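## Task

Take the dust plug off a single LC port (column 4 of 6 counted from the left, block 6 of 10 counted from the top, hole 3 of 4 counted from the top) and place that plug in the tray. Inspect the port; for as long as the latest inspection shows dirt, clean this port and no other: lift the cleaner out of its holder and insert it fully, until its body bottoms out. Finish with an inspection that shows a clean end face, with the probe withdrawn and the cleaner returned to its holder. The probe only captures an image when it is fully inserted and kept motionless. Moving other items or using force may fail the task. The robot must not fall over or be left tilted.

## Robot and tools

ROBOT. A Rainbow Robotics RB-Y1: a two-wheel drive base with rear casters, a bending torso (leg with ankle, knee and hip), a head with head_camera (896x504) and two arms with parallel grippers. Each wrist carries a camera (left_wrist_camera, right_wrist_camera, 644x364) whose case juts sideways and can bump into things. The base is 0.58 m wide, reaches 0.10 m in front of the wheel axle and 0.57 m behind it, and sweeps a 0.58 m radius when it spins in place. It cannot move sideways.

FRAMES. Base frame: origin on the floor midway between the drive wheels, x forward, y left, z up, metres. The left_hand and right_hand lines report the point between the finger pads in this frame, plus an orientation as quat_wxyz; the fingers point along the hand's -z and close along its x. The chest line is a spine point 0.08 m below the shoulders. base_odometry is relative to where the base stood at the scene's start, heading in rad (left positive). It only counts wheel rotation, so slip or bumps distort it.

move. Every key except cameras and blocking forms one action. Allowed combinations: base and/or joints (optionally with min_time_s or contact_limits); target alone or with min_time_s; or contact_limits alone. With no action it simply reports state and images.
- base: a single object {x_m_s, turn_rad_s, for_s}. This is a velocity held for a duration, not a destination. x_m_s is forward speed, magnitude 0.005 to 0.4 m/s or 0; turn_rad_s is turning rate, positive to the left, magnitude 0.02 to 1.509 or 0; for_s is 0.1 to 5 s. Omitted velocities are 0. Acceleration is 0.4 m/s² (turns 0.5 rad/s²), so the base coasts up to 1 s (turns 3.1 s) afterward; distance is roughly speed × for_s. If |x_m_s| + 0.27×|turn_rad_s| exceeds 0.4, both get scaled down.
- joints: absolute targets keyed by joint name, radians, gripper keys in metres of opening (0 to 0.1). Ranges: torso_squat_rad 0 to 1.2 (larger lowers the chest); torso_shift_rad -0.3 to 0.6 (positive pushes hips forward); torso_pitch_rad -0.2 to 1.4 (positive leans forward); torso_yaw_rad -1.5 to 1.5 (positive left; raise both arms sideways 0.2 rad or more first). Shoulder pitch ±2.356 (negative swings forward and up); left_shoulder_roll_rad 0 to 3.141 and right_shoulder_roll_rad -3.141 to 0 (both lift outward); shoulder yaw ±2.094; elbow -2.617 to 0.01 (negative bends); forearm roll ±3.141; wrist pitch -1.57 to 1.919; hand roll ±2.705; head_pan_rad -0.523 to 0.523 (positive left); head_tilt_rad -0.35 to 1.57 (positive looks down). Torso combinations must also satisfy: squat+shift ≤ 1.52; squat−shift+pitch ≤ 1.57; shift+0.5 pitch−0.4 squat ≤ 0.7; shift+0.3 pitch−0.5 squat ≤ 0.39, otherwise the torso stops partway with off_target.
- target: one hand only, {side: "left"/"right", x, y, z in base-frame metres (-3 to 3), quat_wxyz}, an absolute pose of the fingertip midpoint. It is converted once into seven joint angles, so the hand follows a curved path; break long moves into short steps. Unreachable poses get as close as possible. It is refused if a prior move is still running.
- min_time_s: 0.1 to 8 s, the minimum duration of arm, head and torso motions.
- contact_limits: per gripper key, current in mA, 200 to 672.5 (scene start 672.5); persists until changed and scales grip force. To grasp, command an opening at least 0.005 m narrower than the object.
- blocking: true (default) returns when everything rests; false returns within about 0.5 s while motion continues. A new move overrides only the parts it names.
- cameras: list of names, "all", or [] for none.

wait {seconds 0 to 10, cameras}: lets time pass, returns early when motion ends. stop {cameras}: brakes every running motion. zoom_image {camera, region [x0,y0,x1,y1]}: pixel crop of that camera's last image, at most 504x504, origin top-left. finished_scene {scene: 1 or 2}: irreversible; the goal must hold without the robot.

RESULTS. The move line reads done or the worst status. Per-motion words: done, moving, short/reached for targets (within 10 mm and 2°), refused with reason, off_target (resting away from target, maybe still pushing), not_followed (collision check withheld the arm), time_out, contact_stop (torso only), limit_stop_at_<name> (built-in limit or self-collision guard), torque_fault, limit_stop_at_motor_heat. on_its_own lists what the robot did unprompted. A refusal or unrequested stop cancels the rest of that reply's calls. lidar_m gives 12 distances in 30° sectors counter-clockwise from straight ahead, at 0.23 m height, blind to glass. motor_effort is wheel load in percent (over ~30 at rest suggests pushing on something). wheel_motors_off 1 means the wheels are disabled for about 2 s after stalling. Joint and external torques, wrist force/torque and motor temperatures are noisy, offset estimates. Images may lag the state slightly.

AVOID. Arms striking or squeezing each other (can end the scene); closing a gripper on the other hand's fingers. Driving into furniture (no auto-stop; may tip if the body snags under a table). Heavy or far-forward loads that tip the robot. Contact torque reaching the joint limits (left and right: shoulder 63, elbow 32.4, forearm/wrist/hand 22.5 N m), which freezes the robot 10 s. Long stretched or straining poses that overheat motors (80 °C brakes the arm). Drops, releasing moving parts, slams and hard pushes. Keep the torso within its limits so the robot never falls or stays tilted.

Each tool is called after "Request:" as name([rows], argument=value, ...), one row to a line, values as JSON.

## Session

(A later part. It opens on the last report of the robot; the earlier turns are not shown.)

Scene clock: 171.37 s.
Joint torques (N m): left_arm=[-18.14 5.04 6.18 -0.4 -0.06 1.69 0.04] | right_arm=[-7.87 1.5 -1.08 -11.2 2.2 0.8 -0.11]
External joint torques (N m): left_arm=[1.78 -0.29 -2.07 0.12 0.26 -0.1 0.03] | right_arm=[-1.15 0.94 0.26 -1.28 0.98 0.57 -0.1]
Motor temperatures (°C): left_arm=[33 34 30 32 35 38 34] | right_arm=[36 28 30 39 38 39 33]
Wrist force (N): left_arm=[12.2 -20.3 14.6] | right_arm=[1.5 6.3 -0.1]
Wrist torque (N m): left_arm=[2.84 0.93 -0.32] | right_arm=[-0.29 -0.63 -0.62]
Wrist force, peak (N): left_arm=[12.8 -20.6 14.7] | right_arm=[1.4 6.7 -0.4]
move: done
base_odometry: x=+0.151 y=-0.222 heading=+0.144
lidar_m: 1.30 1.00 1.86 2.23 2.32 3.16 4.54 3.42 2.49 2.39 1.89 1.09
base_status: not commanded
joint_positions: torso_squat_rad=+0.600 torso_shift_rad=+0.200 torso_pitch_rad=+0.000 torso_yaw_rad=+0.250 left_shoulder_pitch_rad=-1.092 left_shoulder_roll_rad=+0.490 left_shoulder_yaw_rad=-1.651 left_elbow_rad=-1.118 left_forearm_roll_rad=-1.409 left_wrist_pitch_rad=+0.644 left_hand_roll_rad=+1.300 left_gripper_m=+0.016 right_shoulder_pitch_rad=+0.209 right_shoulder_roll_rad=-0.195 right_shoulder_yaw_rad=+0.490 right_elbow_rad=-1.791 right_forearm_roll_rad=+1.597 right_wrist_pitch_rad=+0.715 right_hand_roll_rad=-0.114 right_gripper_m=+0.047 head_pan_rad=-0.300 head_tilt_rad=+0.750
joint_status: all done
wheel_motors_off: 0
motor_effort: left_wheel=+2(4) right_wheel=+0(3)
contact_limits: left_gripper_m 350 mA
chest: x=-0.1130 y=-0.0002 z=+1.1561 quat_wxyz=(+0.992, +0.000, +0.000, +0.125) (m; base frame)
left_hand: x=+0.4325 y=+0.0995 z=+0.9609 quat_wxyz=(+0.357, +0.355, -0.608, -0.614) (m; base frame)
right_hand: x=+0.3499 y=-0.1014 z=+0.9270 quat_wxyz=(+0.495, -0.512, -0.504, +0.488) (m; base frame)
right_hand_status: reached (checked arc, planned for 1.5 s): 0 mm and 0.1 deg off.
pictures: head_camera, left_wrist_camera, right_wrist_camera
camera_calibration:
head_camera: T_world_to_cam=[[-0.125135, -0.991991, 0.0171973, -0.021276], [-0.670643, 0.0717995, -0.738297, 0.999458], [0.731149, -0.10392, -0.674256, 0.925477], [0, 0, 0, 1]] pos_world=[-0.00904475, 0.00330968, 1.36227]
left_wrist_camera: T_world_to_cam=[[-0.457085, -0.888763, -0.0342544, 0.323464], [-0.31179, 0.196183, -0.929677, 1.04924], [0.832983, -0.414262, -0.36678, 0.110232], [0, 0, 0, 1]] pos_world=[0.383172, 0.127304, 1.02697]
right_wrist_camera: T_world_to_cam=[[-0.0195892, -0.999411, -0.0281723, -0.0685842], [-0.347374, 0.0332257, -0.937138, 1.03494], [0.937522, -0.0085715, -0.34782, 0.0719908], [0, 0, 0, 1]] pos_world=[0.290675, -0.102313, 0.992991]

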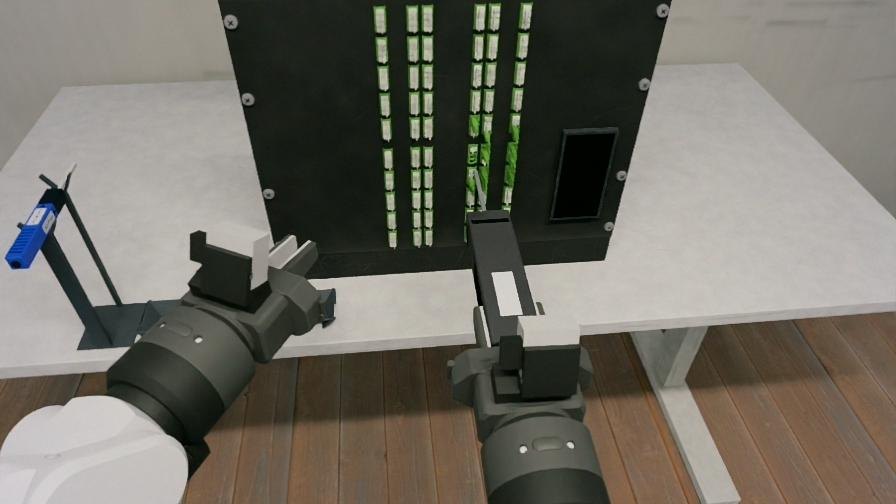

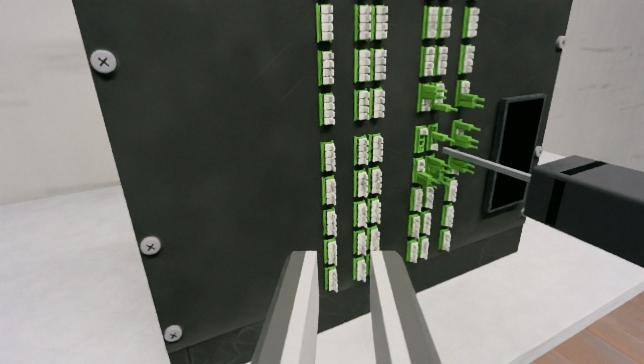

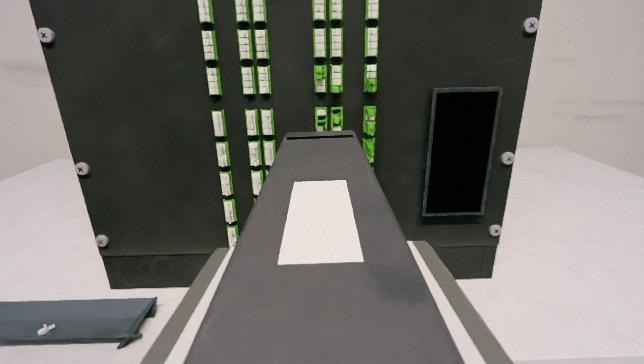

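Request:
move(target={"side":"right","x":0.372,"y":-0.1008,"z":0.9271,"quat_wxyz":[0.4952,-0.51265,-0.5048,0.48735]}, min_time_s=1.5, cameras=[])

Request:
move(target={"side":"right","x":0.3795,"y":-0.1008,"z":0.9271,"quat_wxyz":[0.4952,-0.51265,-0.5048,0.48735]}, min_time_s=1.5, cameras=["head_camera","left_wrist_camera"])

Request:
zoom_image(camera="left_wrist_camera", region=[412, 132, 432, 152])

Request:
zoom_image(camera="head_camera", region=[464, 146, 484, 166])

Scene clock: 173.40 s.
Joint torques (N m): left_arm=[-18.38 5.11 6.09 -0.55 -0.2 1.8 0.13] | right_arm=[-8.56 0.47 -4.37 -11.3 1.35 -0.03 0.41]
External joint torques (N m): left_arm=[1.54 -0.22 -2.17 -0.03 0.12 0 0.12] | right_arm=[-0.58 0.16 -2.77 -1.39 0.17 -0.25 0.41]
Motor temperatures (°C): left_arm=[33 34 30 32 35 38 34] | right_arm=[36 28 30 39 38 39 33]
Wrist force (N): left_arm=[12.4 -20.3 14.5] | right_arm=[1.6 6.2 0.0]
Wrist torque (N m): left_arm=[2.86 0.95 -0.32] | right_arm=[-0.23 -0.62 -0.65]
Wrist force, peak (N): left_arm=[12.8 -20.6 14.7] | right_arm=[1.6 6.6 -0.2]
move: done
base_odometry: x=+0.151 y=-0.222 heading=+0.144
lidar_m: 1.30 1.00 1.84 2.23 2.30 3.16 4.54 3.40 2.51 2.39 1.85 1.09
base_status: not commanded
joint_positions: torso_squat_rad=+0.600 torso_shift_rad=+0.200 torso_pitch_rad=+0.000 torso_yaw_rad=+0.250 left_shoulder_pitch_rad=-1.092 left_shoulder_roll_rad=+0.490 left_shoulder_yaw_rad=-1.651 left_elbow_rad=-1.118 left_forearm_roll_rad=-1.409 left_wrist_pitch_rad=+0.644 left_hand_roll_rad=+1.300 left_gripper_m=+0.016 right_shoulder_pitch_rad=+0.141 right_shoulder_roll_rad=-0.189 right_shoulder_yaw_rad=+0.455 right_elbow_rad=-1.730 right_forearm_roll_rad=+1.567 right_wrist_pitch_rad=+0.696 right_hand_roll_rad=-0.113 right_gripper_m=+0.047 head_pan_rad=-0.300 head_tilt_rad=+0.750
joint_status: all done
wheel_motors_off: 0
motor_effort: left_wheel=+2(3) right_wheel=-2(5)
contact_limits: left_gripper_m 350 mA
chest: x=-0.1130 y=-0.0002 z=+1.1561 quat_wxyz=(+0.992, +0.000, +0.000, +0.125) (m; base frame)
left_hand: x=+0.4325 y=+0.0995 z=+0.9609 quat_wxyz=(+0.357, +0.355, -0.608, -0.614) (m; base frame)
right_hand: x=+0.3718 y=-0.1008 z=+0.9268 quat_wxyz=(+0.495, -0.512, -0.504, +0.488) (m; base frame)
right_hand_status: reached (checked arc, planned for 1.5 s): 0 mm and 0.0 deg off.
pictures: none
No camera images: "cameras" was empty.

Scene clock: 175.23 s.
Joint torques (N m): left_arm=[-18.3 5.27 6.36 -0.5 -0.05 1.66 0.08] | right_arm=[-9.19 1.01 -4.92 -11.15 1.51 0.12 0.32]
External joint torques (N m): left_arm=[1.63 -0.06 -1.9 0.02 0.28 -0.13 0.06] | right_arm=[-0.78 0.81 -3.24 -1.23 0.33 -0.11 0.32]
Motor temperatures (°C): left_arm=[33 34 30 32 35 38 34] | right_arm=[36 28 30 39 38 39 33]
Wrist force (N): left_arm=[12.9 -19.9 14.9] | right_arm=[1.3 6.1 -0.1]
Wrist torque (N m): left_arm=[2.81 1.02 -0.31] | right_arm=[-0.27 -0.66 -0.67]
Wrist force, peak (N): left_arm=[12.7 -20.5 14.9] | right_arm=[1.3 6.7 0.3]
move: done
base_odometry: x=+0.151 y=-0.222 heading=+0.144
lidar_m: 1.30 1.00 1.85 2.22 2.32 3.15 4.54 3.42 2.48 2.39 1.87 1.09
base_status: not commanded
joint_positions: torso_squat_rad=+0.600 torso_shift_rad=+0.200 torso_pitch_rad=+0.000 torso_yaw_rad=+0.250 left_shoulder_pitch_rad=-1.092 left_shoulder_roll_rad=+0.490 left_shoulder_yaw_rad=-1.651 left_elbow_rad=-1.118 left_forearm_roll_rad=-1.409 left_wrist_pitch_rad=+0.644 left_hand_roll_rad=+1.300 left_gripper_m=+0.016 right_shoulder_pitch_rad=+0.119 right_shoulder_roll_rad=-0.188 right_shoulder_yaw_rad=+0.444 right_elbow_rad=-1.710 right_forearm_roll_rad=+1.558 right_wrist_pitch_rad=+0.689 right_hand_roll_rad=-0.112 right_gripper_m=+0.047 head_pan_rad=-0.300 head_tilt_rad=+0.750
joint_status: all done
wheel_motors_off: 0
motor_effort: left_wheel=+2(4) right_wheel=-2(4)
contact_limits: left_gripper_m 350 mA
chest: x=-0.1130 y=-0.0002 z=+1.1561 quat_wxyz=(+0.992, +0.000, +0.000, +0.125) (m; base frame)
left_hand: x=+0.4325 y=+0.0995 z=+0.9609 quat_wxyz=(+0.357, +0.355, -0.608, -0.614) (m; base frame)
right_hand: x=+0.3791 y=-0.1009 z=+0.9269 quat_wxyz=(+0.495, -0.512, -0.505, +0.487) (m; base frame)
right_hand_status: reached (checked arc, planned for 1.5 s): 0 mm and 0.0 deg off.
pictures: head_camera, left_wrist_camera
camera_calibration:
head_camera: T_world_to_cam=[[-0.125135, -0.991991, 0.0171973, -0.021276], [-0.670643, 0.0717995, -0.738297, 0.999458], [0.731149, -0.10392, -0.674256, 0.925477], [0, 0, 0, 1]] pos_world=[-0.00904475, 0.00330968, 1.36227]
left_wrist_camera: T_world_to_cam=[[-0.457085, -0.888763, -0.0342544, 0.323464], [-0.31179, 0.196183, -0.929677, 1.04924], [0.832983, -0.414262, -0.36678, 0.110232], [0, 0, 0, 1]] pos_world=[0.383172, 0.127304, 1.02697]

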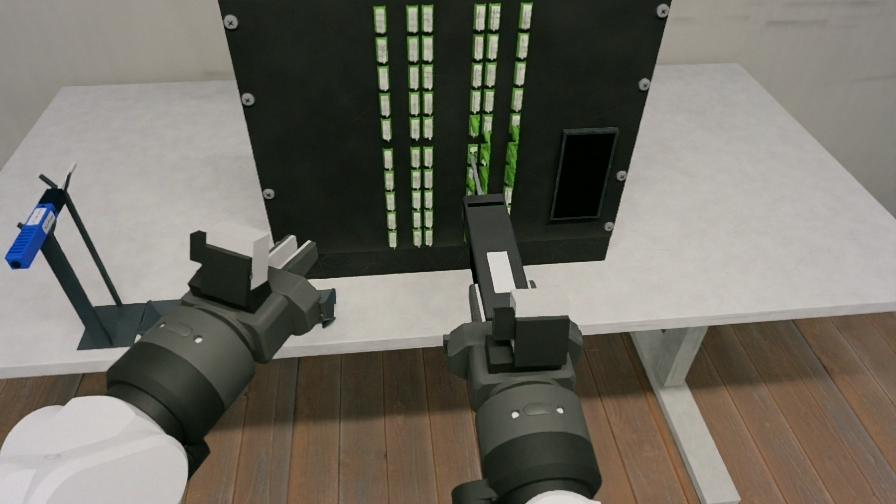

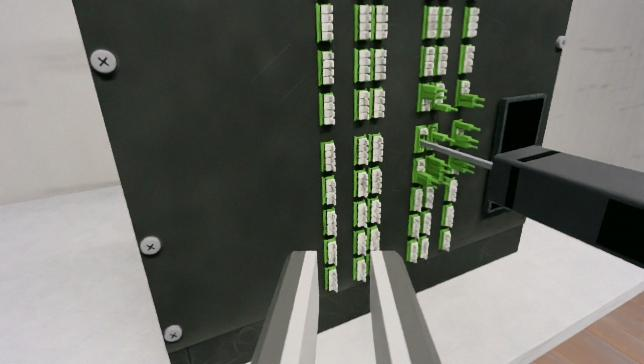

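Scaled by 25.200 from the camera's 644x364 image, which has a finer 1265x715 frame.

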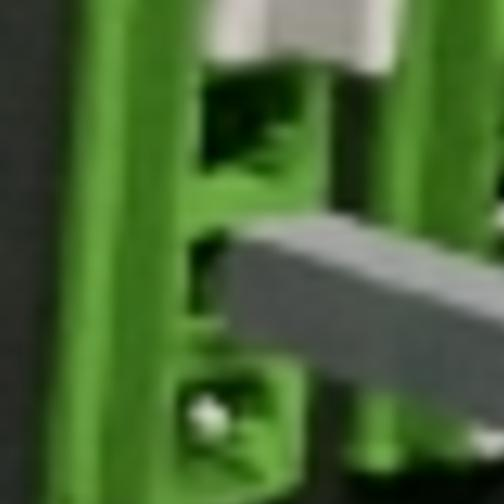

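Scaled by 25.200 from the camera's 896x504 image, which has a finer 1280x720 frame.

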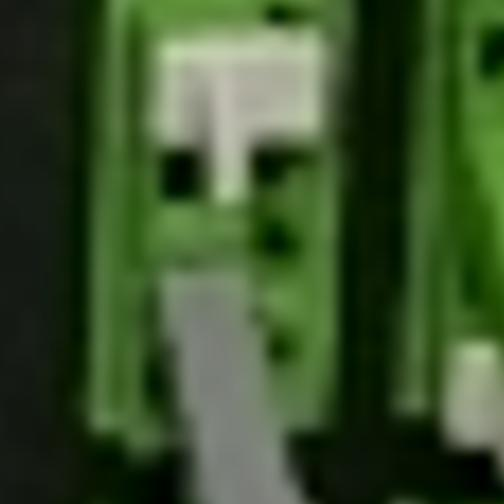

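Request:
move(target={"side":"right","x":0.3795,"y":-0.1010,"z":0.9263,"quat_wxyz":[0.4952,-0.51265,-0.5048,0.48735]}, min_time_s=1, cameras=[])

Request:
move(target={"side":"right","x":0.382,"y":-0.1010,"z":0.9263,"quat_wxyz":[0.4952,-0.51265,-0.5048,0.48735]}, min_time_s=1, cameras=["head_camera","left_wrist_camera"])

Request:
zoom_image(camera="left_wrist_camera", region=[412, 132, 432, 152])

Request:
zoom_image(camera="head_camera", region=[464, 146, 484, 166])

Scene clock: 177.00 s.
Joint torques (N m): left_arm=[-18.28 5.31 6.37 -0.44 -0.08 1.71 0.02] | right_arm=[-8.17 -0.06 -2.74 -11.11 1.4 0.4 0.1]
External joint torques (N m): left_arm=[1.64 -0.02 -1.88 0.08 0.24 -0.08 0] | right_arm=[0.23 -0.26 -1.06 -1.19 0.22 0.18 0.11]
Motor temperatures (°C): left_arm=[33 34 30 32 35 38 34] | right_arm=[36 28 30 39 38 39 33]
Wrist force (N): left_arm=[12.5 -20.1 14.7] | right_arm=[0.8 6.0 -0.1]
Wrist torque (N m): left_arm=[2.81 0.98 -0.32] | right_arm=[-0.23 -0.72 -0.67]
Wrist force, peak (N): left_arm=[12.4 -20.5 15.0] | right_arm=[1.4 6.7 -0.1]
move: done
base_odometry: x=+0.151 y=-0.222 heading=+0.144
lidar_m: 1.29 1.01 1.86 2.22 2.32 3.16 4.53 3.40 2.48 2.39 1.85 1.09
base_status: not commanded
joint_positions: torso_squat_rad=+0.600 torso_shift_rad=+0.200 torso_pitch_rad=+0.000 torso_yaw_rad=+0.250 left_shoulder_pitch_rad=-1.092 left_shoulder_roll_rad=+0.490 left_shoulder_yaw_rad=-1.651 left_elbow_rad=-1.118 left_forearm_roll_rad=-1.409 left_wrist_pitch_rad=+0.644 left_hand_roll_rad=+1.300 left_gripper_m=+0.016 right_shoulder_pitch_rad=+0.119 right_shoulder_roll_rad=-0.188 right_shoulder_yaw_rad=+0.444 right_elbow_rad=-1.710 right_forearm_roll_rad=+1.557 right_wrist_pitch_rad=+0.689 right_hand_roll_rad=-0.112 right_gripper_m=+0.047 head_pan_rad=-0.300 head_tilt_rad=+0.750
joint_status: all done
wheel_motors_off: 0
motor_effort: left_wheel=+3(4) right_wheel=-1(4)
contact_limits: left_gripper_m 350 mA
chest: x=-0.1130 y=-0.0002 z=+1.1561 quat_wxyz=(+0.992, +0.000, +0.000, +0.125) (m; base frame)
left_hand: x=+0.4325 y=+0.0995 z=+0.9609 quat_wxyz=(+0.357, +0.355, -0.608, -0.614) (m; base frame)
right_hand: x=+0.3790 y=-0.1009 z=+0.9268 quat_wxyz=(+0.495, -0.512, -0.504, +0.488) (m; base frame)
right_hand_status: reached (checked arc, planned for 1.0 s): 1 mm and 0.1 deg off.
pictures: none
No camera images: "cameras" was empty.

Scene clock: 178.33 s.
Joint torques (N m): left_arm=[-17.94 5.36 6.31 -0.52 -0.18 1.73 -0.01] | right_arm=[-9.31 -0.61 -4.41 -11.42 1.41 -0.3 -0.19]
External joint torques (N m): left_arm=[1.98 0.03 -1.94 0 0.14 -0.06 -0.02] | right_arm=[-0.74 -0.76 -2.7 -1.51 0.24 -0.53 -0.18]
Motor temperatures (°C): left_arm=[33 34 30 32 35 38 34] | right_arm=[36 28 30 39 38 39 33]
Wrist force (N): left_arm=[12.7 -20.2 14.3] | right_arm=[1.1 5.8 0.1]
Wrist torque (N m): left_arm=[2.82 0.98 -0.32] | right_arm=[-0.18 -0.48 -0.66]
Wrist force, peak (N): left_arm=[12.8 -20.6 14.7] | right_arm=[0.0 6.6 0.6]
move: done
base_odometry: x=+0.151 y=-0.222 heading=+0.144
lidar_m: 1.30 1.01 1.84 2.23 2.31 3.15 4.53 3.42 2.49 2.39 1.86 1.11
base_status: not commanded
joint_positions: torso_squat_rad=+0.600 torso_shift_rad=+0.200 torso_pitch_rad=+0.000 torso_yaw_rad=+0.250 left_shoulder_pitch_rad=-1.092 left_shoulder_roll_rad=+0.490 left_shoulder_yaw_rad=-1.651 left_elbow_rad=-1.118 left_forearm_roll_rad=-1.409 left_wrist_pitch_rad=+0.644 left_hand_roll_rad=+1.300 left_gripper_m=+0.016 right_shoulder_pitch_rad=+0.110 right_shoulder_roll_rad=-0.188 right_shoulder_yaw_rad=+0.440 right_elbow_rad=-1.698 right_forearm_roll_rad=+1.558 right_wrist_pitch_rad=+0.688 right_hand_roll_rad=-0.118 right_gripper_m=+0.047 head_pan_rad=-0.300 head_tilt_rad=+0.750
joint_status: all done
wheel_motors_off: 0
motor_effort: left_wheel=+2(3) right_wheel=+0(4)
contact_limits: left_gripper_m 350 mA
chest: x=-0.1130 y=-0.0002 z=+1.1561 quat_wxyz=(+0.992, +0.000, +0.000, +0.125) (m; base frame)
left_hand: x=+0.4324 y=+0.0995 z=+0.9609 quat_wxyz=(+0.357, +0.355, -0.608, -0.614) (m; base frame)
right_hand: x=+0.3817 y=-0.1010 z=+0.9260 quat_wxyz=(+0.495, -0.512, -0.504, +0.487) (m; base frame)
right_hand_status: reached (checked arc, planned for 1.0 s): 0 mm and 0.1 deg off.
pictures: head_camera, left_wrist_camera
camera_calibration:
head_camera: T_world_to_cam=[[-0.125135, -0.991991, 0.0171973, -0.021276], [-0.670643, 0.0717995, -0.738297, 0.999458], [0.731149, -0.10392, -0.674256, 0.925477], [0, 0, 0, 1]] pos_world=[-0.00904475, 0.00330968, 1.36227]
left_wrist_camera: T_world_to_cam=[[-0.457099, -0.888754, -0.0342962, 0.323511], [-0.31177, 0.196223, -0.929675, 1.04923], [0.832983, -0.414261, -0.36678, 0.110233], [0, 0, 0, 1]] pos_world=[0.383172, 0.127304, 1.02697]

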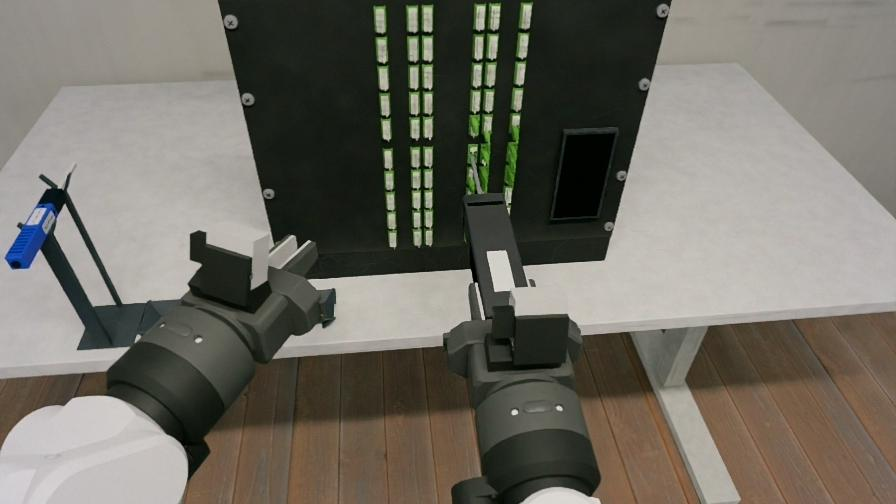

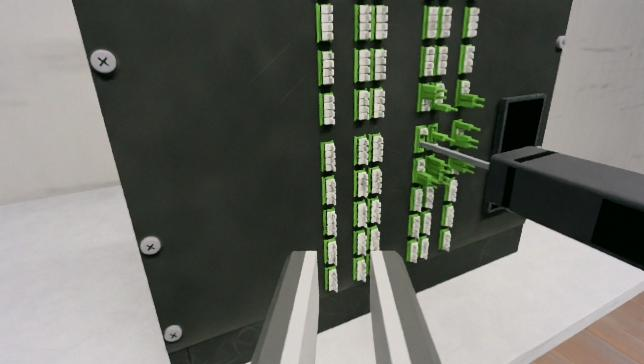

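Scaled by 25.200 from the camera's 644x364 image, which has a finer 1265x715 frame.

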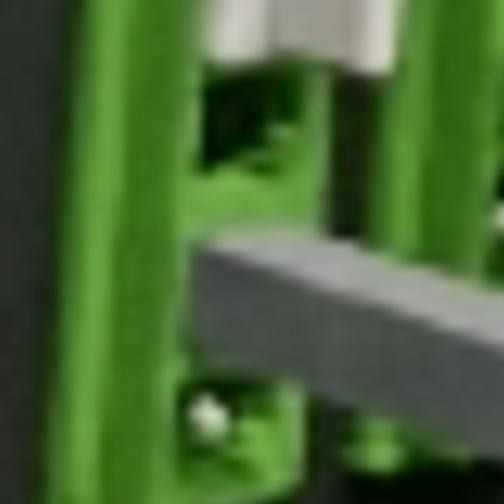

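Scaled by 25.200 from the camera's 896x504 image, which has a finer 1280x720 frame.

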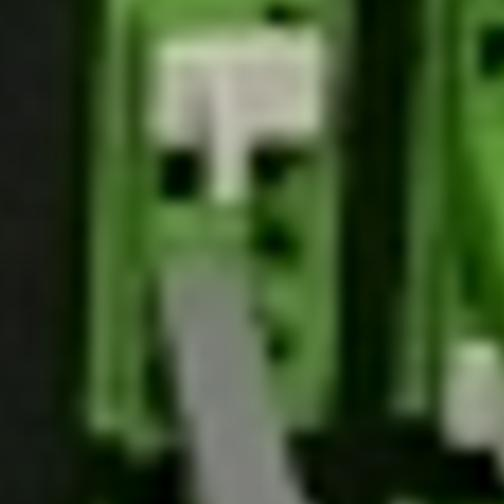

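Request:
move(target={"side":"right","x":0.3835,"y":-0.1010,"z":0.9263,"quat_wxyz":[0.4952,-0.51265,-0.5048,0.48735]}, min_time_s=1, cameras=[])

Scene clock: 179.77 s.
Joint torques (N m): left_arm=[-18.41 5.05 6.07 -0.45 -0.18 1.64 0.02] | right_arm=[-10.64 -0.39 -3.99 -11 1.52 -0.1 -0.17]
External joint torques (N m): left_arm=[1.51 -0.28 -2.18 0.07 0.14 -0.16 0] | right_arm=[-1.98 -0.52 -2.25 -1.09 0.35 -0.33 -0.16]
Motor temperatures (°C): left_arm=[33 34 30 32 35 38 34] | right_arm=[36 28 30 39 37 39 33]
Wrist force (N): left_arm=[12.9 -20.6 14.6] | right_arm=[0.7 6.0 0.3]
Wrist torque (N m): left_arm=[2.87 1.00 -0.33] | right_arm=[-0.24 -0.53 -0.64]
Wrist force, peak (N): left_arm=[12.9 -20.6 14.6] | right_arm=[0.6 6.7 0.1]
move: done
base_odometry: x=+0.151 y=-0.222 heading=+0.144
lidar_m: 1.29 1.02 1.84 2.23 2.30 3.16 4.54 3.41 2.49 2.40 1.87 1.09
base_status: not commanded
joint_positions: torso_squat_rad=+0.600 torso_shift_rad=+0.200 torso_pitch_rad=+0.000 torso_yaw_rad=+0.250 left_shoulder_pitch_rad=-1.092 left_shoulder_roll_rad=+0.490 left_shoulder_yaw_rad=-1.651 left_elbow_rad=-1.118 left_forearm_roll_rad=-1.409 left_wrist_pitch_rad=+0.644 left_hand_roll_rad=+1.300 left_gripper_m=+0.016 right_shoulder_pitch_rad=+0.105 right_shoulder_roll_rad=-0.188 right_shoulder_yaw_rad=+0.438 right_elbow_rad=-1.693 right_forearm_roll_rad=+1.556 right_wrist_pitch_rad=+0.687 right_hand_roll_rad=-0.119 right_gripper_m=+0.047 head_pan_rad=-0.300 head_tilt_rad=+0.750
joint_status: all done
wheel_motors_off: 0
motor_effort: left_wheel=+3(3) right_wheel=+2(3)
contact_limits: left_gripper_m 350 mA
chest: x=-0.1130 y=-0.0002 z=+1.1561 quat_wxyz=(+0.992, +0.000, +0.000, +0.125) (m; base frame)
left_hand: x=+0.4324 y=+0.0995 z=+0.9609 quat_wxyz=(+0.357, +0.355, -0.608, -0.614) (m; base frame)
right_hand: x=+0.3833 y=-0.1010 z=+0.9260 quat_wxyz=(+0.495, -0.512, -0.504, +0.488) (m; base frame)
right_hand_status: reached (checked arc, planned for 1.0 s): 0 mm and 0.0 deg off.
pictures: none
No camera images: "cameras" was empty.

Entered with no force.

Request:
move(target={"side":"right","x":0.3853,"y":-0.1011,"z":0.9263,"quat_wxyz":[0.4952,-0.51265,-0.5048,0.48735]}, min_time_s=1, cameras=[])

Request:
move(target={"side":"right","x":0.387,"y":-0.1011,"z":0.9263,"quat_wxyz":[0.4952,-0.51265,-0.5048,0.48735]}, min_time_s=1, cameras=[])

Request:
move(target={"side":"right","x":0.3885,"y":-0.1011,"z":0.9263,"quat_wxyz":[0.4952,-0.51265,-0.5048,0.48735]}, min_time_s=1, cameras=["head_camera","left_wrist_camera"])

Request:
zoom_image(camera="left_wrist_camera", region=[412, 132, 432, 152])

Request:
zoom_image(camera="head_camera", region=[464, 146, 484, 166])

Scene clock: 181.37 s.
Joint torques (N m): left_arm=[-18.29 4.71 6.42 -0.49 -0.18 1.8 0.2] | right_arm=[-10.27 -0.3 -4.42 -11.12 1.34 -0.1 0.07]
External joint torques (N m): left_arm=[1.63 -0.62 -1.83 0.04 0.14 0 0.19] | right_arm=[-1.52 -0.39 -2.66 -1.22 0.17 -0.34 0.07]
Motor temperatures (°C): left_arm=[33 34 30 32 35 38 34] | right_arm=[36 28 30 39 37 39 33]
Wrist force (N): left_arm=[12.4 -20.6 14.3] | right_arm=[0.9 6.2 0.1]
Wrist torque (N m): left_arm=[2.91 0.94 -0.32] | right_arm=[-0.25 -0.57 -0.63]
Wrist force, peak (N): left_arm=[12.8 -20.5 14.8] | right_arm=[1.2 6.7 0.2]
move: done
base_odometry: x=+0.151 y=-0.222 heading=+0.144
lidar_m: 1.29 1.00 1.85 2.23 2.31 3.15 4.54 3.41 2.49 2.39 1.87 1.09
base_status: not commanded
joint_positions: torso_squat_rad=+0.600 torso_shift_rad=+0.200 torso_pitch_rad=+0.000 torso_yaw_rad=+0.250 left_shoulder_pitch_rad=-1.092 left_shoulder_roll_rad=+0.490 left_shoulder_yaw_rad=-1.651 left_elbow_rad=-1.118 left_forearm_roll_rad=-1.409 left_wrist_pitch_rad=+0.644 left_hand_roll_rad=+1.300 left_gripper_m=+0.016 right_shoulder_pitch_rad=+0.100 right_shoulder_roll_rad=-0.188 right_shoulder_yaw_rad=+0.435 right_elbow_rad=-1.688 right_forearm_roll_rad=+1.554 right_wrist_pitch_rad=+0.685 right_hand_roll_rad=-0.119 right_gripper_m=+0.047 head_pan_rad=-0.300 head_tilt_rad=+0.750
joint_status: all done
wheel_motors_off: 0
motor_effort: left_wheel=+2(4) right_wheel=-1(4)
contact_limits: left_gripper_m 350 mA
chest: x=-0.1130 y=-0.0002 z=+1.1561 quat_wxyz=(+0.992, +0.000, +0.000, +0.125) (m; base frame)
left_hand: x=+0.4324 y=+0.0995 z=+0.9609 quat_wxyz=(+0.357, +0.355, -0.608, -0.614) (m; base frame)
right_hand: x=+0.3851 y=-0.1011 z=+0.9260 quat_wxyz=(+0.495, -0.512, -0.504, +0.487) (m; base frame)
right_hand_status: reached (checked arc, planned for 1.0 s): 0 mm and 0.0 deg off.
pictures: none
No camera images: "cameras" was empty.

Scene clock: 182.70 s.
Joint torques (N m): left_arm=[-18.35 5.54 6.14 -0.27 -0.19 1.69 0.03] | right_arm=[-9.4 -0.78 -5.11 -11.02 1.48 -0.18 -0.21]
External joint torques (N m): left_arm=[1.57 0.21 -2.12 0.26 0.14 -0.11 0.02] | right_arm=[-0.55 -0.84 -3.33 -1.12 0.32 -0.42 -0.21]
Motor temperatures (°C): left_arm=[33 34 30 32 35 38 34] | right_arm=[36 28 30 39 37 39 33]
Wrist force (N): left_arm=[12.4 -20.1 14.5] | right_arm=[1.3 6.1 0.3]
Wrist torque (N m): left_arm=[2.80 0.95 -0.33] | right_arm=[-0.27 -0.53 -0.61]
Wrist force, peak (N): left_arm=[12.1 -21.0 14.5] | right_arm=[1.5 6.7 0.3]
move: done
base_odometry: x=+0.151 y=-0.222 heading=+0.144
lidar_m: 1.29 1.00 1.84 2.23 2.32 3.16 4.54 3.42 2.50 2.39 1.84 1.10
base_status: not commanded
joint_positions: torso_squat_rad=+0.600 torso_shift_rad=+0.200 torso_pitch_rad=+0.000 torso_yaw_rad=+0.250 left_shoulder_pitch_rad=-1.092 left_shoulder_roll_rad=+0.490 left_shoulder_yaw_rad=-1.651 left_elbow_rad=-1.118 left_forearm_roll_rad=-1.409 left_wrist_pitch_rad=+0.644 left_hand_roll_rad=+1.300 left_gripper_m=+0.016 right_shoulder_pitch_rad=+0.094 right_shoulder_roll_rad=-0.188 right_shoulder_yaw_rad=+0.433 right_elbow_rad=-1.683 right_forearm_roll_rad=+1.552 right_wrist_pitch_rad=+0.684 right_hand_roll_rad=-0.120 right_gripper_m=+0.047 head_pan_rad=-0.300 head_tilt_rad=+0.750
joint_status: all done
wheel_motors_off: 0
motor_effort: left_wheel=+2(4) right_wheel=+2(3)
contact_limits: left_gripper_m 350 mA
chest: x=-0.1130 y=-0.0002 z=+1.1561 quat_wxyz=(+0.992, +0.000, +0.000, +0.125) (m; base frame)
left_hand: x=+0.4324 y=+0.0995 z=+0.9609 quat_wxyz=(+0.357, +0.355, -0.608, -0.614) (m; base frame)
right_hand: x=+0.3868 y=-0.1011 z=+0.9260 quat_wxyz=(+0.495, -0.512, -0.504, +0.488) (m; base frame)
right_hand_status: reached (checked arc, planned for 1.0 s): 0 mm and 0.0 deg off.
pictures: none
No camera images: "cameras" was empty.

Scene clock: 184.03 s.
Joint torques (N m): left_arm=[-18.19 4.96 6.25 -0.57 -0.15 1.76 0.06] | right_arm=[-10.95 0.51 -5.12 -10.98 1.1 -0.16 0.13]
External joint torques (N m): left_arm=[1.73 -0.37 -2 -0.04 0.17 -0.03 0.04] | right_arm=[-2.01 0.48 -3.32 -1.08 -0.07 -0.4 0.13]
Motor temperatures (°C): left_arm=[33 34 30 32 35 38 34] | right_arm=[36 28 30 38 37 39 33]
Wrist force (N): left_arm=[12.8 -19.9 14.8] | right_arm=[1.5 6.2 1.8]
Wrist torque (N m): left_arm=[2.82 1.00 -0.35] | right_arm=[-0.34 -0.52 -0.65]
Wrist force, peak (N): left_arm=[12.5 -20.8 14.6] | right_arm=[1.1 6.5 1.9]
move: done
base_odometry: x=+0.151 y=-0.222 heading=+0.144
lidar_m: 1.29 1.01 1.85 2.23 2.32 3.15 4.54 3.42 2.48 2.39 1.88 1.09
base_status: not commanded
joint_positions: torso_squat_rad=+0.600 torso_shift_rad=+0.200 torso_pitch_rad=+0.000 torso_yaw_rad=+0.250 left_shoulder_pitch_rad=-1.092 left_shoulder_roll_rad=+0.490 left_shoulder_yaw_rad=-1.651 left_elbow_rad=-1.118 left_forearm_roll_rad=-1.409 left_wrist_pitch_rad=+0.644 left_hand_roll_rad=+1.300 left_gripper_m=+0.016 right_shoulder_pitch_rad=+0.090 right_shoulder_roll_rad=-0.188 right_shoulder_yaw_rad=+0.431 right_elbow_rad=-1.678 right_forearm_roll_rad=+1.550 right_wrist_pitch_rad=+0.683 right_hand_roll_rad=-0.120 right_gripper_m=+0.047 head_pan_rad=-0.300 head_tilt_rad=+0.750
joint_status: all done
wheel_motors_off: 0
motor_effort: left_wheel=+3(4) right_wheel=+1(3)
contact_limits: left_gripper_m 350 mA
chest: x=-0.1130 y=-0.0002 z=+1.1561 quat_wxyz=(+0.992, +0.000, +0.000, +0.125) (m; base frame)
left_hand: x=+0.4324 y=+0.0995 z=+0.9609 quat_wxyz=(+0.357, +0.355, -0.608, -0.614) (m; base frame)
right_hand: x=+0.3883 y=-0.1011 z=+0.9259 quat_wxyz=(+0.495, -0.512, -0.504, +0.488) (m; base frame)
right_hand_status: reached (checked arc, planned for 1.0 s): 0 mm and 0.0 deg off.
pictures: head_camera, left_wrist_camera
camera_calibration:
head_camera: T_world_to_cam=[[-0.125135, -0.991991, 0.0171973, -0.021276], [-0.670643, 0.0717995, -0.738297, 0.999458], [0.731149, -0.10392, -0.674256, 0.925477], [0, 0, 0, 1]] pos_world=[-0.00904475, 0.00330968, 1.36227]
left_wrist_camera: T_world_to_cam=[[-0.457099, -0.888754, -0.0342962, 0.323511], [-0.31177, 0.196223, -0.929675, 1.04923], [0.832983, -0.414261, -0.36678, 0.110233], [0, 0, 0, 1]] pos_world=[0.383172, 0.127304, 1.02697]

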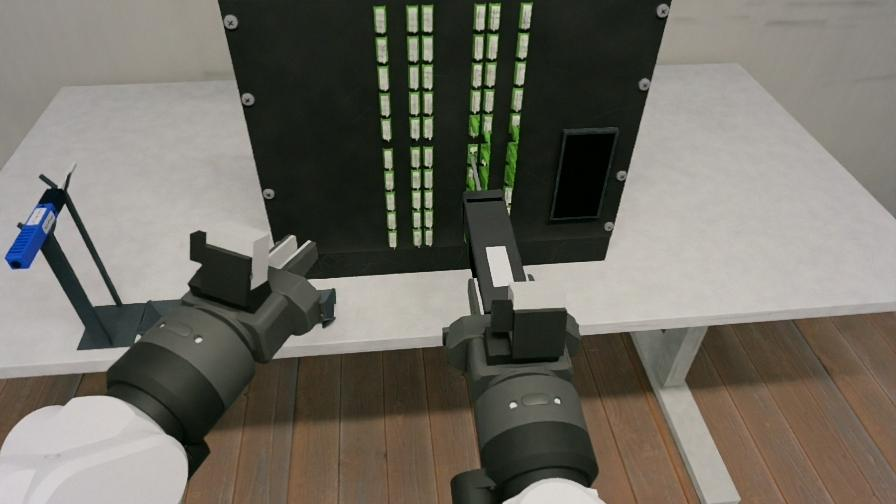

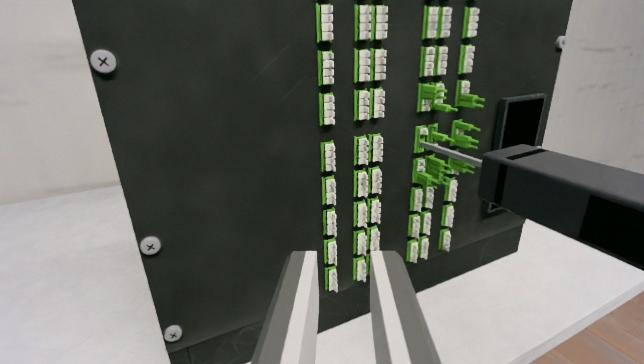

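Scaled by 25.200 from the camera's 644x364 image, which has a finer 1265x715 frame.

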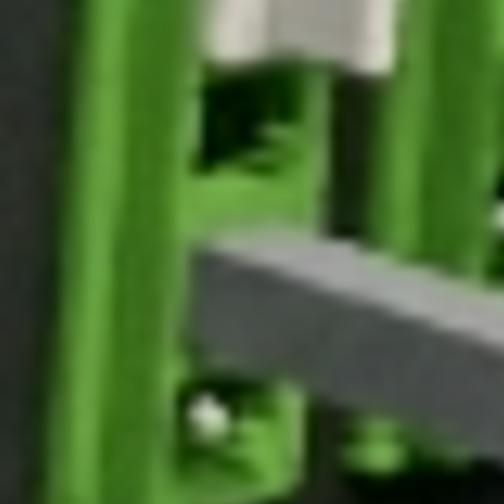

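Scaled by 25.200 from the camera's 896x504 image, which has a finer 1280x720 frame.

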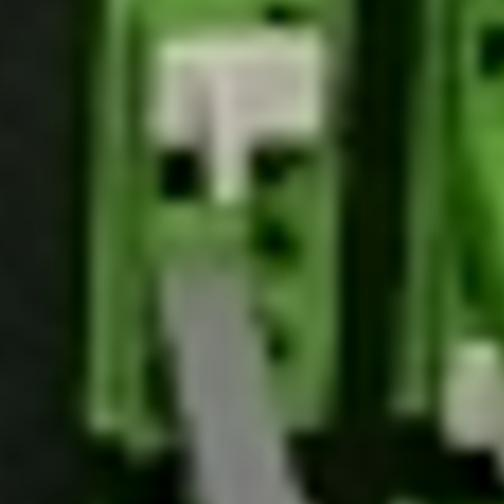

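Excellent — the angular fix worked. Continue.

Request:
move(target={"side":"right","x":0.390,"y":-0.1011,"z":0.9263,"quat_wxyz":[0.4952,-0.51265,-0.5048,0.48735]}, min_time_s=1, cameras=[])

Request:
move(target={"side":"right","x":0.392,"y":-0.1012,"z":0.9263,"quat_wxyz":[0.4952,-0.51265,-0.5048,0.48735]}, min_time_s=1, cameras=[])

Scene clock: 185.50 s.
Joint torques (N m): left_arm=[-18.4 5.37 6.2 -0.5 -0.24 1.73 -0.08] | right_arm=[-11.04 0.47 -5.81 -10.97 1.28 -0.1 0.06]
External joint torques (N m): left_arm=[1.52 0.04 -2.05 0.02 0.08 -0.06 -0.1] | right_arm=[-2.01 0.46 -3.99 -1.07 0.12 -0.34 0.06]
Motor temperatures (°C): left_arm=[33 34 30 32 35 38 34] | right_arm=[36 28 30 38 37 39 33]
Wrist force (N): left_arm=[12.4 -19.9 14.8] | right_arm=[1.2 5.5 5.1]
Wrist torque (N m): left_arm=[2.79 0.96 -0.33] | right_arm=[-0.30 -0.54 -0.67]
Wrist force, peak (N): left_arm=[12.6 -20.6 14.7] | right_arm=[1.0 5.9 5.6]
move: done
base_odometry: x=+0.151 y=-0.222 heading=+0.144
lidar_m: 1.29 1.00 1.84 2.23 2.31 3.15 4.54 3.42 2.47 2.39 1.86 1.09
base_status: not commanded
joint_positions: torso_squat_rad=+0.600 torso_shift_rad=+0.200 torso_pitch_rad=+0.000 torso_yaw_rad=+0.250 left_shoulder_pitch_rad=-1.092 left_shoulder_roll_rad=+0.490 left_shoulder_yaw_rad=-1.651 left_elbow_rad=-1.118 left_forearm_roll_rad=-1.409 left_wrist_pitch_rad=+0.644 left_hand_roll_rad=+1.300 left_gripper_m=+0.016 right_shoulder_pitch_rad=+0.085 right_shoulder_roll_rad=-0.188 right_shoulder_yaw_rad=+0.429 right_elbow_rad=-1.674 right_forearm_roll_rad=+1.549 right_wrist_pitch_rad=+0.681 right_hand_roll_rad=-0.120 right_gripper_m=+0.047 head_pan_rad=-0.300 head_tilt_rad=+0.750
joint_status: all done
wheel_motors_off: 0
motor_effort: left_wheel=+2(3) right_wheel=+1(3)
contact_limits: left_gripper_m 350 mA
chest: x=-0.1131 y=-0.0002 z=+1.1561 quat_wxyz=(+0.992, +0.000, +0.000, +0.125) (m; base frame)
left_hand: x=+0.4324 y=+0.0995 z=+0.9610 quat_wxyz=(+0.357, +0.355, -0.608, -0.614) (m; base frame)
right_hand: x=+0.3897 y=-0.1011 z=+0.9259 quat_wxyz=(+0.495, -0.512, -0.504, +0.488) (m; base frame)
right_hand_status: reached (checked arc, planned for 1.0 s): 1 mm and 0.1 deg off.
pictures: none
No camera images: "cameras" was empty.

Scene clock: 186.83 s.
Joint torques (N m): left_arm=[-18.08 5.23 6.5 -0.37 -0.23 1.61 0.09] | right_arm=[-12.47 -0.74 -6.35 -11.09 1.18 -0.53 -0.21]
External joint torques (N m): left_arm=[1.85 -0.1 -1.75 0.15 0.09 -0.18 0.07] | right_arm=[-3.33 -0.71 -4.5 -1.19 0.02 -0.77 -0.2]
Motor temperatures (°C): left_arm=[33 34 30 32 35 38 34] | right_arm=[36 28 30 38 37 39 33]
Wrist force (N): left_arm=[12.6 -20.2 14.4] | right_arm=[0.9 5.0 12.0]
Wrist torque (N m): left_arm=[2.83 0.99 -0.32] | right_arm=[-0.46 -0.49 -0.69]
Wrist force, peak (N): left_arm=[12.5 -20.7 14.9] | right_arm=[0.5 5.2 12.5]
move: done
base_odometry: x=+0.151 y=-0.222 heading=+0.144
lidar_m: 1.30 1.01 1.85 2.22 2.32 3.16 4.53 3.43 2.48 2.39 1.87 1.08
base_status: not commanded
joint_positions: torso_squat_rad=+0.600 torso_shift_rad=+0.200 torso_pitch_rad=+0.000 torso_yaw_rad=+0.250 left_shoulder_pitch_rad=-1.092 left_shoulder_roll_rad=+0.490 left_shoulder_yaw_rad=-1.651 left_elbow_rad=-1.118 left_forearm_roll_rad=-1.409 left_wrist_pitch_rad=+0.644 left_hand_roll_rad=+1.300 left_gripper_m=+0.016 right_shoulder_pitch_rad=+0.079 right_shoulder_roll_rad=-0.188 right_shoulder_yaw_rad=+0.426 right_elbow_rad=-1.668 right_forearm_roll_rad=+1.546 right_wrist_pitch_rad=+0.680 right_hand_roll_rad=-0.121 right_gripper_m=+0.047 head_pan_rad=-0.300 head_tilt_rad=+0.750
joint_status: all done
wheel_motors_off: 0
motor_effort: left_wheel=+2(4) right_wheel=+1(4)
contact_limits: left_gripper_m 350 mA
chest: x=-0.1132 y=-0.0002 z=+1.1561 quat_wxyz=(+0.992, +0.000, +0.000, +0.125) (m; base frame)
left_hand: x=+0.4323 y=+0.0995 z=+0.9610 quat_wxyz=(+0.357, +0.355, -0.609, -0.614) (m; base frame)
right_hand: x=+0.3915 y=-0.1011 z=+0.9258 quat_wxyz=(+0.495, -0.512, -0.504, +0.488) (m; base frame)
right_hand_status: reached (checked arc, planned for 1.0 s): 1 mm and 0.1 deg off.
pictures: none
No camera images: "cameras" was empty.

Request:
move(target={"side":"right","x":0.394,"y":-0.1012,"z":0.9264,"quat_wxyz":[0.4952,-0.51265,-0.5048,0.48735]}, min_time_s=1, cameras=[])

Request:
move(target={"side":"right","x":0.396,"y":-0.1012,"z":0.9265,"quat_wxyz":[0.4952,-0.51265,-0.5048,0.48735]}, min_time_s=1, cameras=["right_wrist_camera"])

Request:
zoom_image(camera="right_wrist_camera", region=[410, 90, 530, 240])

Scene clock: 188.30 s.
Joint torques (N m): left_arm=[-18.19 5.44 6.22 -0.49 -0.14 1.64 0.09] | right_arm=[-14.64 -0.1 -8.45 -10.27 0.74 -0.36 -0.12]
External joint torques (N m): left_arm=[1.74 0.11 -2.03 0.03 0.18 -0.16 0.08] | right_arm=[-5.39 -0.04 -6.58 -0.38 -0.42 -0.6 -0.12]
Motor temperatures (°C): left_arm=[33 34 30 32 35 38 34] | right_arm=[36 28 30 38 37 39 33]
Wrist force (N): left_arm=[12.4 -20.4 14.3] | right_arm=[0.4 4.2 21.4]
Wrist torque (N m): left_arm=[2.85 0.94 -0.31] | right_arm=[-0.60 -0.45 -0.71]
Wrist force, peak (N): left_arm=[12.5 -20.6 15.1] | right_arm=[0.1 4.3 21.7]
move: done
base_odometry: x=+0.151 y=-0.222 heading=+0.144
lidar_m: 1.29 1.00 1.84 2.23 2.32 3.16 4.53 3.42 2.48 2.40 1.85 1.09
base_status: not commanded
joint_positions: torso_squat_rad=+0.600 torso_shift_rad=+0.200 torso_pitch_rad=+0.000 torso_yaw_rad=+0.250 left_shoulder_pitch_rad=-1.092 left_shoulder_roll_rad=+0.490 left_shoulder_yaw_rad=-1.651 left_elbow_rad=-1.118 left_forearm_roll_rad=-1.409 left_wrist_pitch_rad=+0.644 left_hand_roll_rad=+1.300 left_gripper_m=+0.016 right_shoulder_pitch_rad=+0.073 right_shoulder_roll_rad=-0.188 right_shoulder_yaw_rad=+0.424 right_elbow_rad=-1.662 right_forearm_roll_rad=+1.544 right_wrist_pitch_rad=+0.678 right_hand_roll_rad=-0.121 right_gripper_m=+0.047 head_pan_rad=-0.300 head_tilt_rad=+0.750
joint_status: all done
wheel_motors_off: 0
motor_effort: left_wheel=+3(4) right_wheel=+4(9)
contact_limits: left_gripper_m 350 mA
chest: x=-0.1134 y=-0.0002 z=+1.1562 quat_wxyz=(+0.992, +0.000, +0.000, +0.125) (m; base frame)
left_hand: x=+0.4322 y=+0.0994 z=+0.9612 quat_wxyz=(+0.357, +0.355, -0.609, -0.613) (m; base frame)
right_hand: x=+0.3933 y=-0.1011 z=+0.9258 quat_wxyz=(+0.495, -0.512, -0.504, +0.488) (m; base frame)
right_hand_status: reached (checked arc, planned for 1.0 s): 1 mm and 0.1 deg off.
pictures: none
No camera images: "cameras" was empty.

Scene clock: 189.63 s.
Joint torques (N m): left_arm=[-18.12 5.2 6.06 -0.53 -0.17 1.71 0.12] | right_arm=[-17.25 -1.07 -9.47 -9.91 0.75 -1.02 0.01]
External joint torques (N m): left_arm=[1.81 -0.13 -2.2 -0.01 0.15 -0.09 0.11] | right_arm=[-7.88 -0.97 -7.58 -0.02 -0.41 -1.26 0.01]
Motor temperatures (°C): left_arm=[33 34 30 32 35 38 34] | right_arm=[37 28 30 38 37 39 33]
Wrist force (N): left_arm=[12.5 -19.9 14.6] | right_arm=[-0.6 2.6 33.6]
Wrist torque (N m): left_arm=[2.80 0.97 -0.32] | right_arm=[-0.77 -0.41 -0.75]
Wrist force, peak (N): left_arm=[12.8 -20.3 15.0] | right_arm=[-0.7 2.8 33.7]
move: done
base_odometry: x=+0.151 y=-0.223 heading=+0.144
lidar_m: 1.29 1.01 1.85 2.23 2.31 3.17 4.53 3.41 2.48 2.39 1.84 1.10
base_status: not commanded
joint_positions: torso_squat_rad=+0.600 torso_shift_rad=+0.200 torso_pitch_rad=+0.000 torso_yaw_rad=+0.250 left_shoulder_pitch_rad=-1.092 left_shoulder_roll_rad=+0.490 left_shoulder_yaw_rad=-1.651 left_elbow_rad=-1.118 left_forearm_roll_rad=-1.409 left_wrist_pitch_rad=+0.644 left_hand_roll_rad=+1.300 left_gripper_m=+0.016 right_shoulder_pitch_rad=+0.067 right_shoulder_roll_rad=-0.187 right_shoulder_yaw_rad=+0.421 right_elbow_rad=-1.655 right_forearm_roll_rad=+1.541 right_wrist_pitch_rad=+0.677 right_hand_roll_rad=-0.122 right_gripper_m=+0.047 head_pan_rad=-0.300 head_tilt_rad=+0.750
joint_status: all done
wheel_motors_off: 0
motor_effort: left_wheel=+4(5) right_wheel=+8(11)
contact_limits: left_gripper_m 350 mA
chest: x=-0.1135 y=-0.0002 z=+1.1562 quat_wxyz=(+0.992, +0.000, +0.000, +0.125) (m; base frame)
left_hand: x=+0.4321 y=+0.0994 z=+0.9613 quat_wxyz=(+0.357, +0.355, -0.609, -0.613) (m; base frame)
right_hand: x=+0.3950 y=-0.1010 z=+0.9257 quat_wxyz=(+0.495, -0.512, -0.504, +0.488) (m; base frame)
right_hand_status: reached (checked arc, planned for 1.0 s): 1 mm and 0.1 deg off.
pictures: right_wrist_camera
camera_calibration:
right_wrist_camera: T_world_to_cam=[[-0.0191284, -0.999415, -0.0283366, -0.0674303], [-0.347686, 0.0332222, -0.937022, 1.04937], [0.937416, -0.00807147, -0.348118, 0.0296397], [0, 0, 0, 1]] pos_world=[0.335777, -0.102014, 0.991691]

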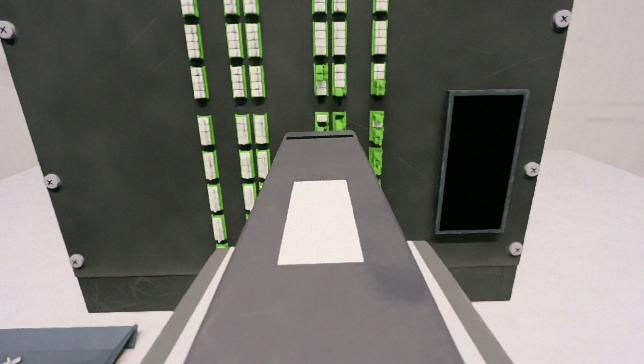

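Scaled by 3.360 from the camera's 644x364 image, which has a finer 1265x715 frame.

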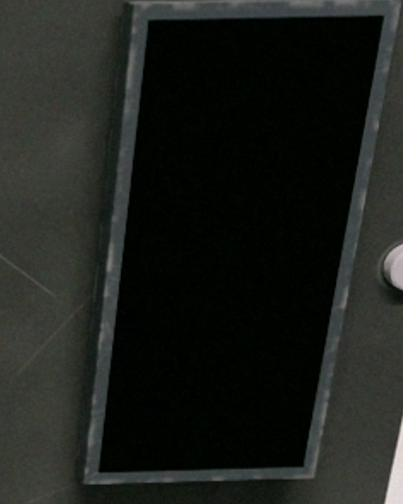

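Request:
move(target={"side":"right","x":0.394,"y":-0.1014,"z":0.927,"quat_wxyz":[0.4952,-0.51265,-0.5048,0.48735]}, min_time_s=1, cameras=["head_camera","left_wrist_camera"])

Request:
zoom_image(camera="left_wrist_camera", region=[412, 132, 432, 152])

Request:
zoom_image(camera="left_wrist_camera", region=[410, 120, 510, 200])

Request:
zoom_image(camera="head_camera", region=[464, 146, 484, 166])

Scene clock: 192.23 s.
Joint torques (N m): left_arm=[-18.46 5.36 6.1 -0.6 -0.08 1.71 -0.12] | right_arm=[-9.25 -0.98 -3.48 -12.78 1.58 1.21 0.62]
External joint torques (N m): left_arm=[1.47 0.03 -2.15 -0.08 0.25 -0.08 -0.13] | right_arm=[0.04 -0.9 -1.61 -2.88 0.43 0.97 0.63]
Motor temperatures (°C): left_arm=[33 34 30 32 35 38 34] | right_arm=[37 28 30 38 37 39 33]
Wrist force (N): left_arm=[12.9 -20.2 14.3] | right_arm=[2.2 7.0 0.9]
Wrist torque (N m): left_arm=[2.84 1.01 -0.34] | right_arm=[-0.01 -1.02 -0.71]
Wrist force, peak (N): left_arm=[13.0 -20.5 14.8] | right_arm=[-0.3 3.0 33.9]
move: done
base_odometry: x=+0.151 y=-0.223 heading=+0.144
lidar_m: 1.30 1.00 1.86 2.24 2.34 3.16 4.54 3.42 2.49 2.39 1.85 1.10
base_status: not commanded
joint_positions: torso_squat_rad=+0.600 torso_shift_rad=+0.200 torso_pitch_rad=+0.000 torso_yaw_rad=+0.250 left_shoulder_pitch_rad=-1.092 left_shoulder_roll_rad=+0.490 left_shoulder_yaw_rad=-1.651 left_elbow_rad=-1.118 left_forearm_roll_rad=-1.409 left_wrist_pitch_rad=+0.644 left_hand_roll_rad=+1.300 left_gripper_m=+0.016 right_shoulder_pitch_rad=+0.071 right_shoulder_roll_rad=-0.188 right_shoulder_yaw_rad=+0.422 right_elbow_rad=-1.662 right_forearm_roll_rad=+1.540 right_wrist_pitch_rad=+0.677 right_hand_roll_rad=-0.119 right_gripper_m=+0.047 head_pan_rad=-0.300 head_tilt_rad=+0.750
joint_status: all done
wheel_motors_off: 0
motor_effort: left_wheel=+4(6) right_wheel=+5(10)
contact_limits: left_gripper_m 350 mA
chest: x=-0.1133 y=-0.0002 z=+1.1561 quat_wxyz=(+0.992, +0.000, +0.000, +0.125) (m; base frame)
left_hand: x=+0.4323 y=+0.0994 z=+0.9611 quat_wxyz=(+0.357, +0.355, -0.609, -0.614) (m; base frame)
right_hand: x=+0.3941 y=-0.1013 z=+0.9264 quat_wxyz=(+0.495, -0.512, -0.504, +0.488) (m; base frame)
right_hand_status: reached (checked arc, planned for 1.0 s): 1 mm and 0.1 deg off.
pictures: head_camera, left_wrist_camera
camera_calibration:
head_camera: T_world_to_cam=[[-0.125215, -0.991983, 0.0170786, -0.0211669], [-0.670367, 0.0719029, -0.738538, 0.999595], [0.731389, -0.103925, -0.673995, 0.925484], [0, 0, 0, 1]] pos_world=[-0.0094445, 0.00330967, 1.36237]
left_wrist_camera: T_world_to_cam=[[-0.457167, -0.888715, -0.0344055, 0.323559], [-0.311437, 0.196203, -0.929791, 1.04935], [0.83307, -0.414355, -0.366476, 0.110139], [0, 0, 0, 1]] pos_world=[0.382972, 0.127304, 1.02717]

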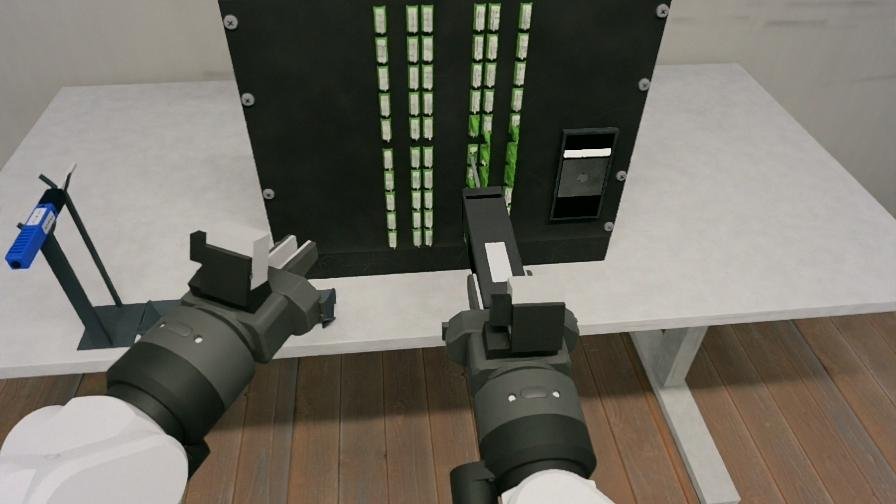

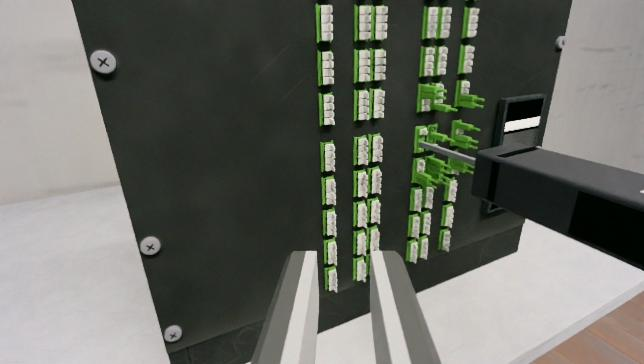

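Scaled by 25.200 from the camera's 644x364 image, which has a finer 1265x715 frame.

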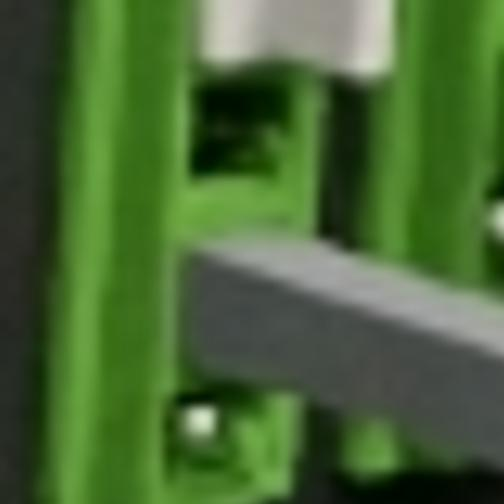

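Scaled by 5.040 from the camera's 644x364 image, which has a finer 1265x715 frame.

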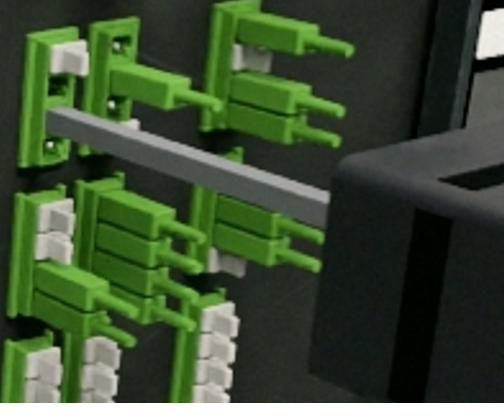

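Scaled by 25.200 from the camera's 896x504 image, which has a finer 1280x720 frame.

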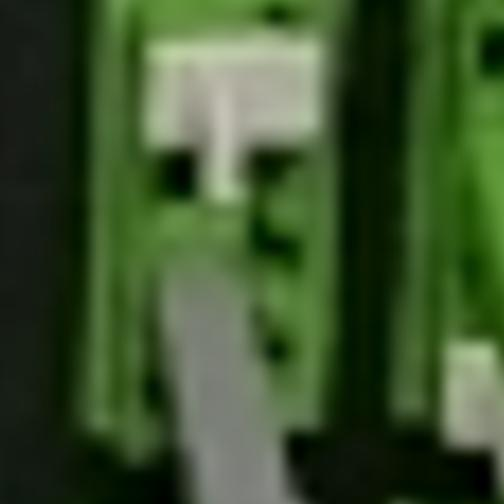

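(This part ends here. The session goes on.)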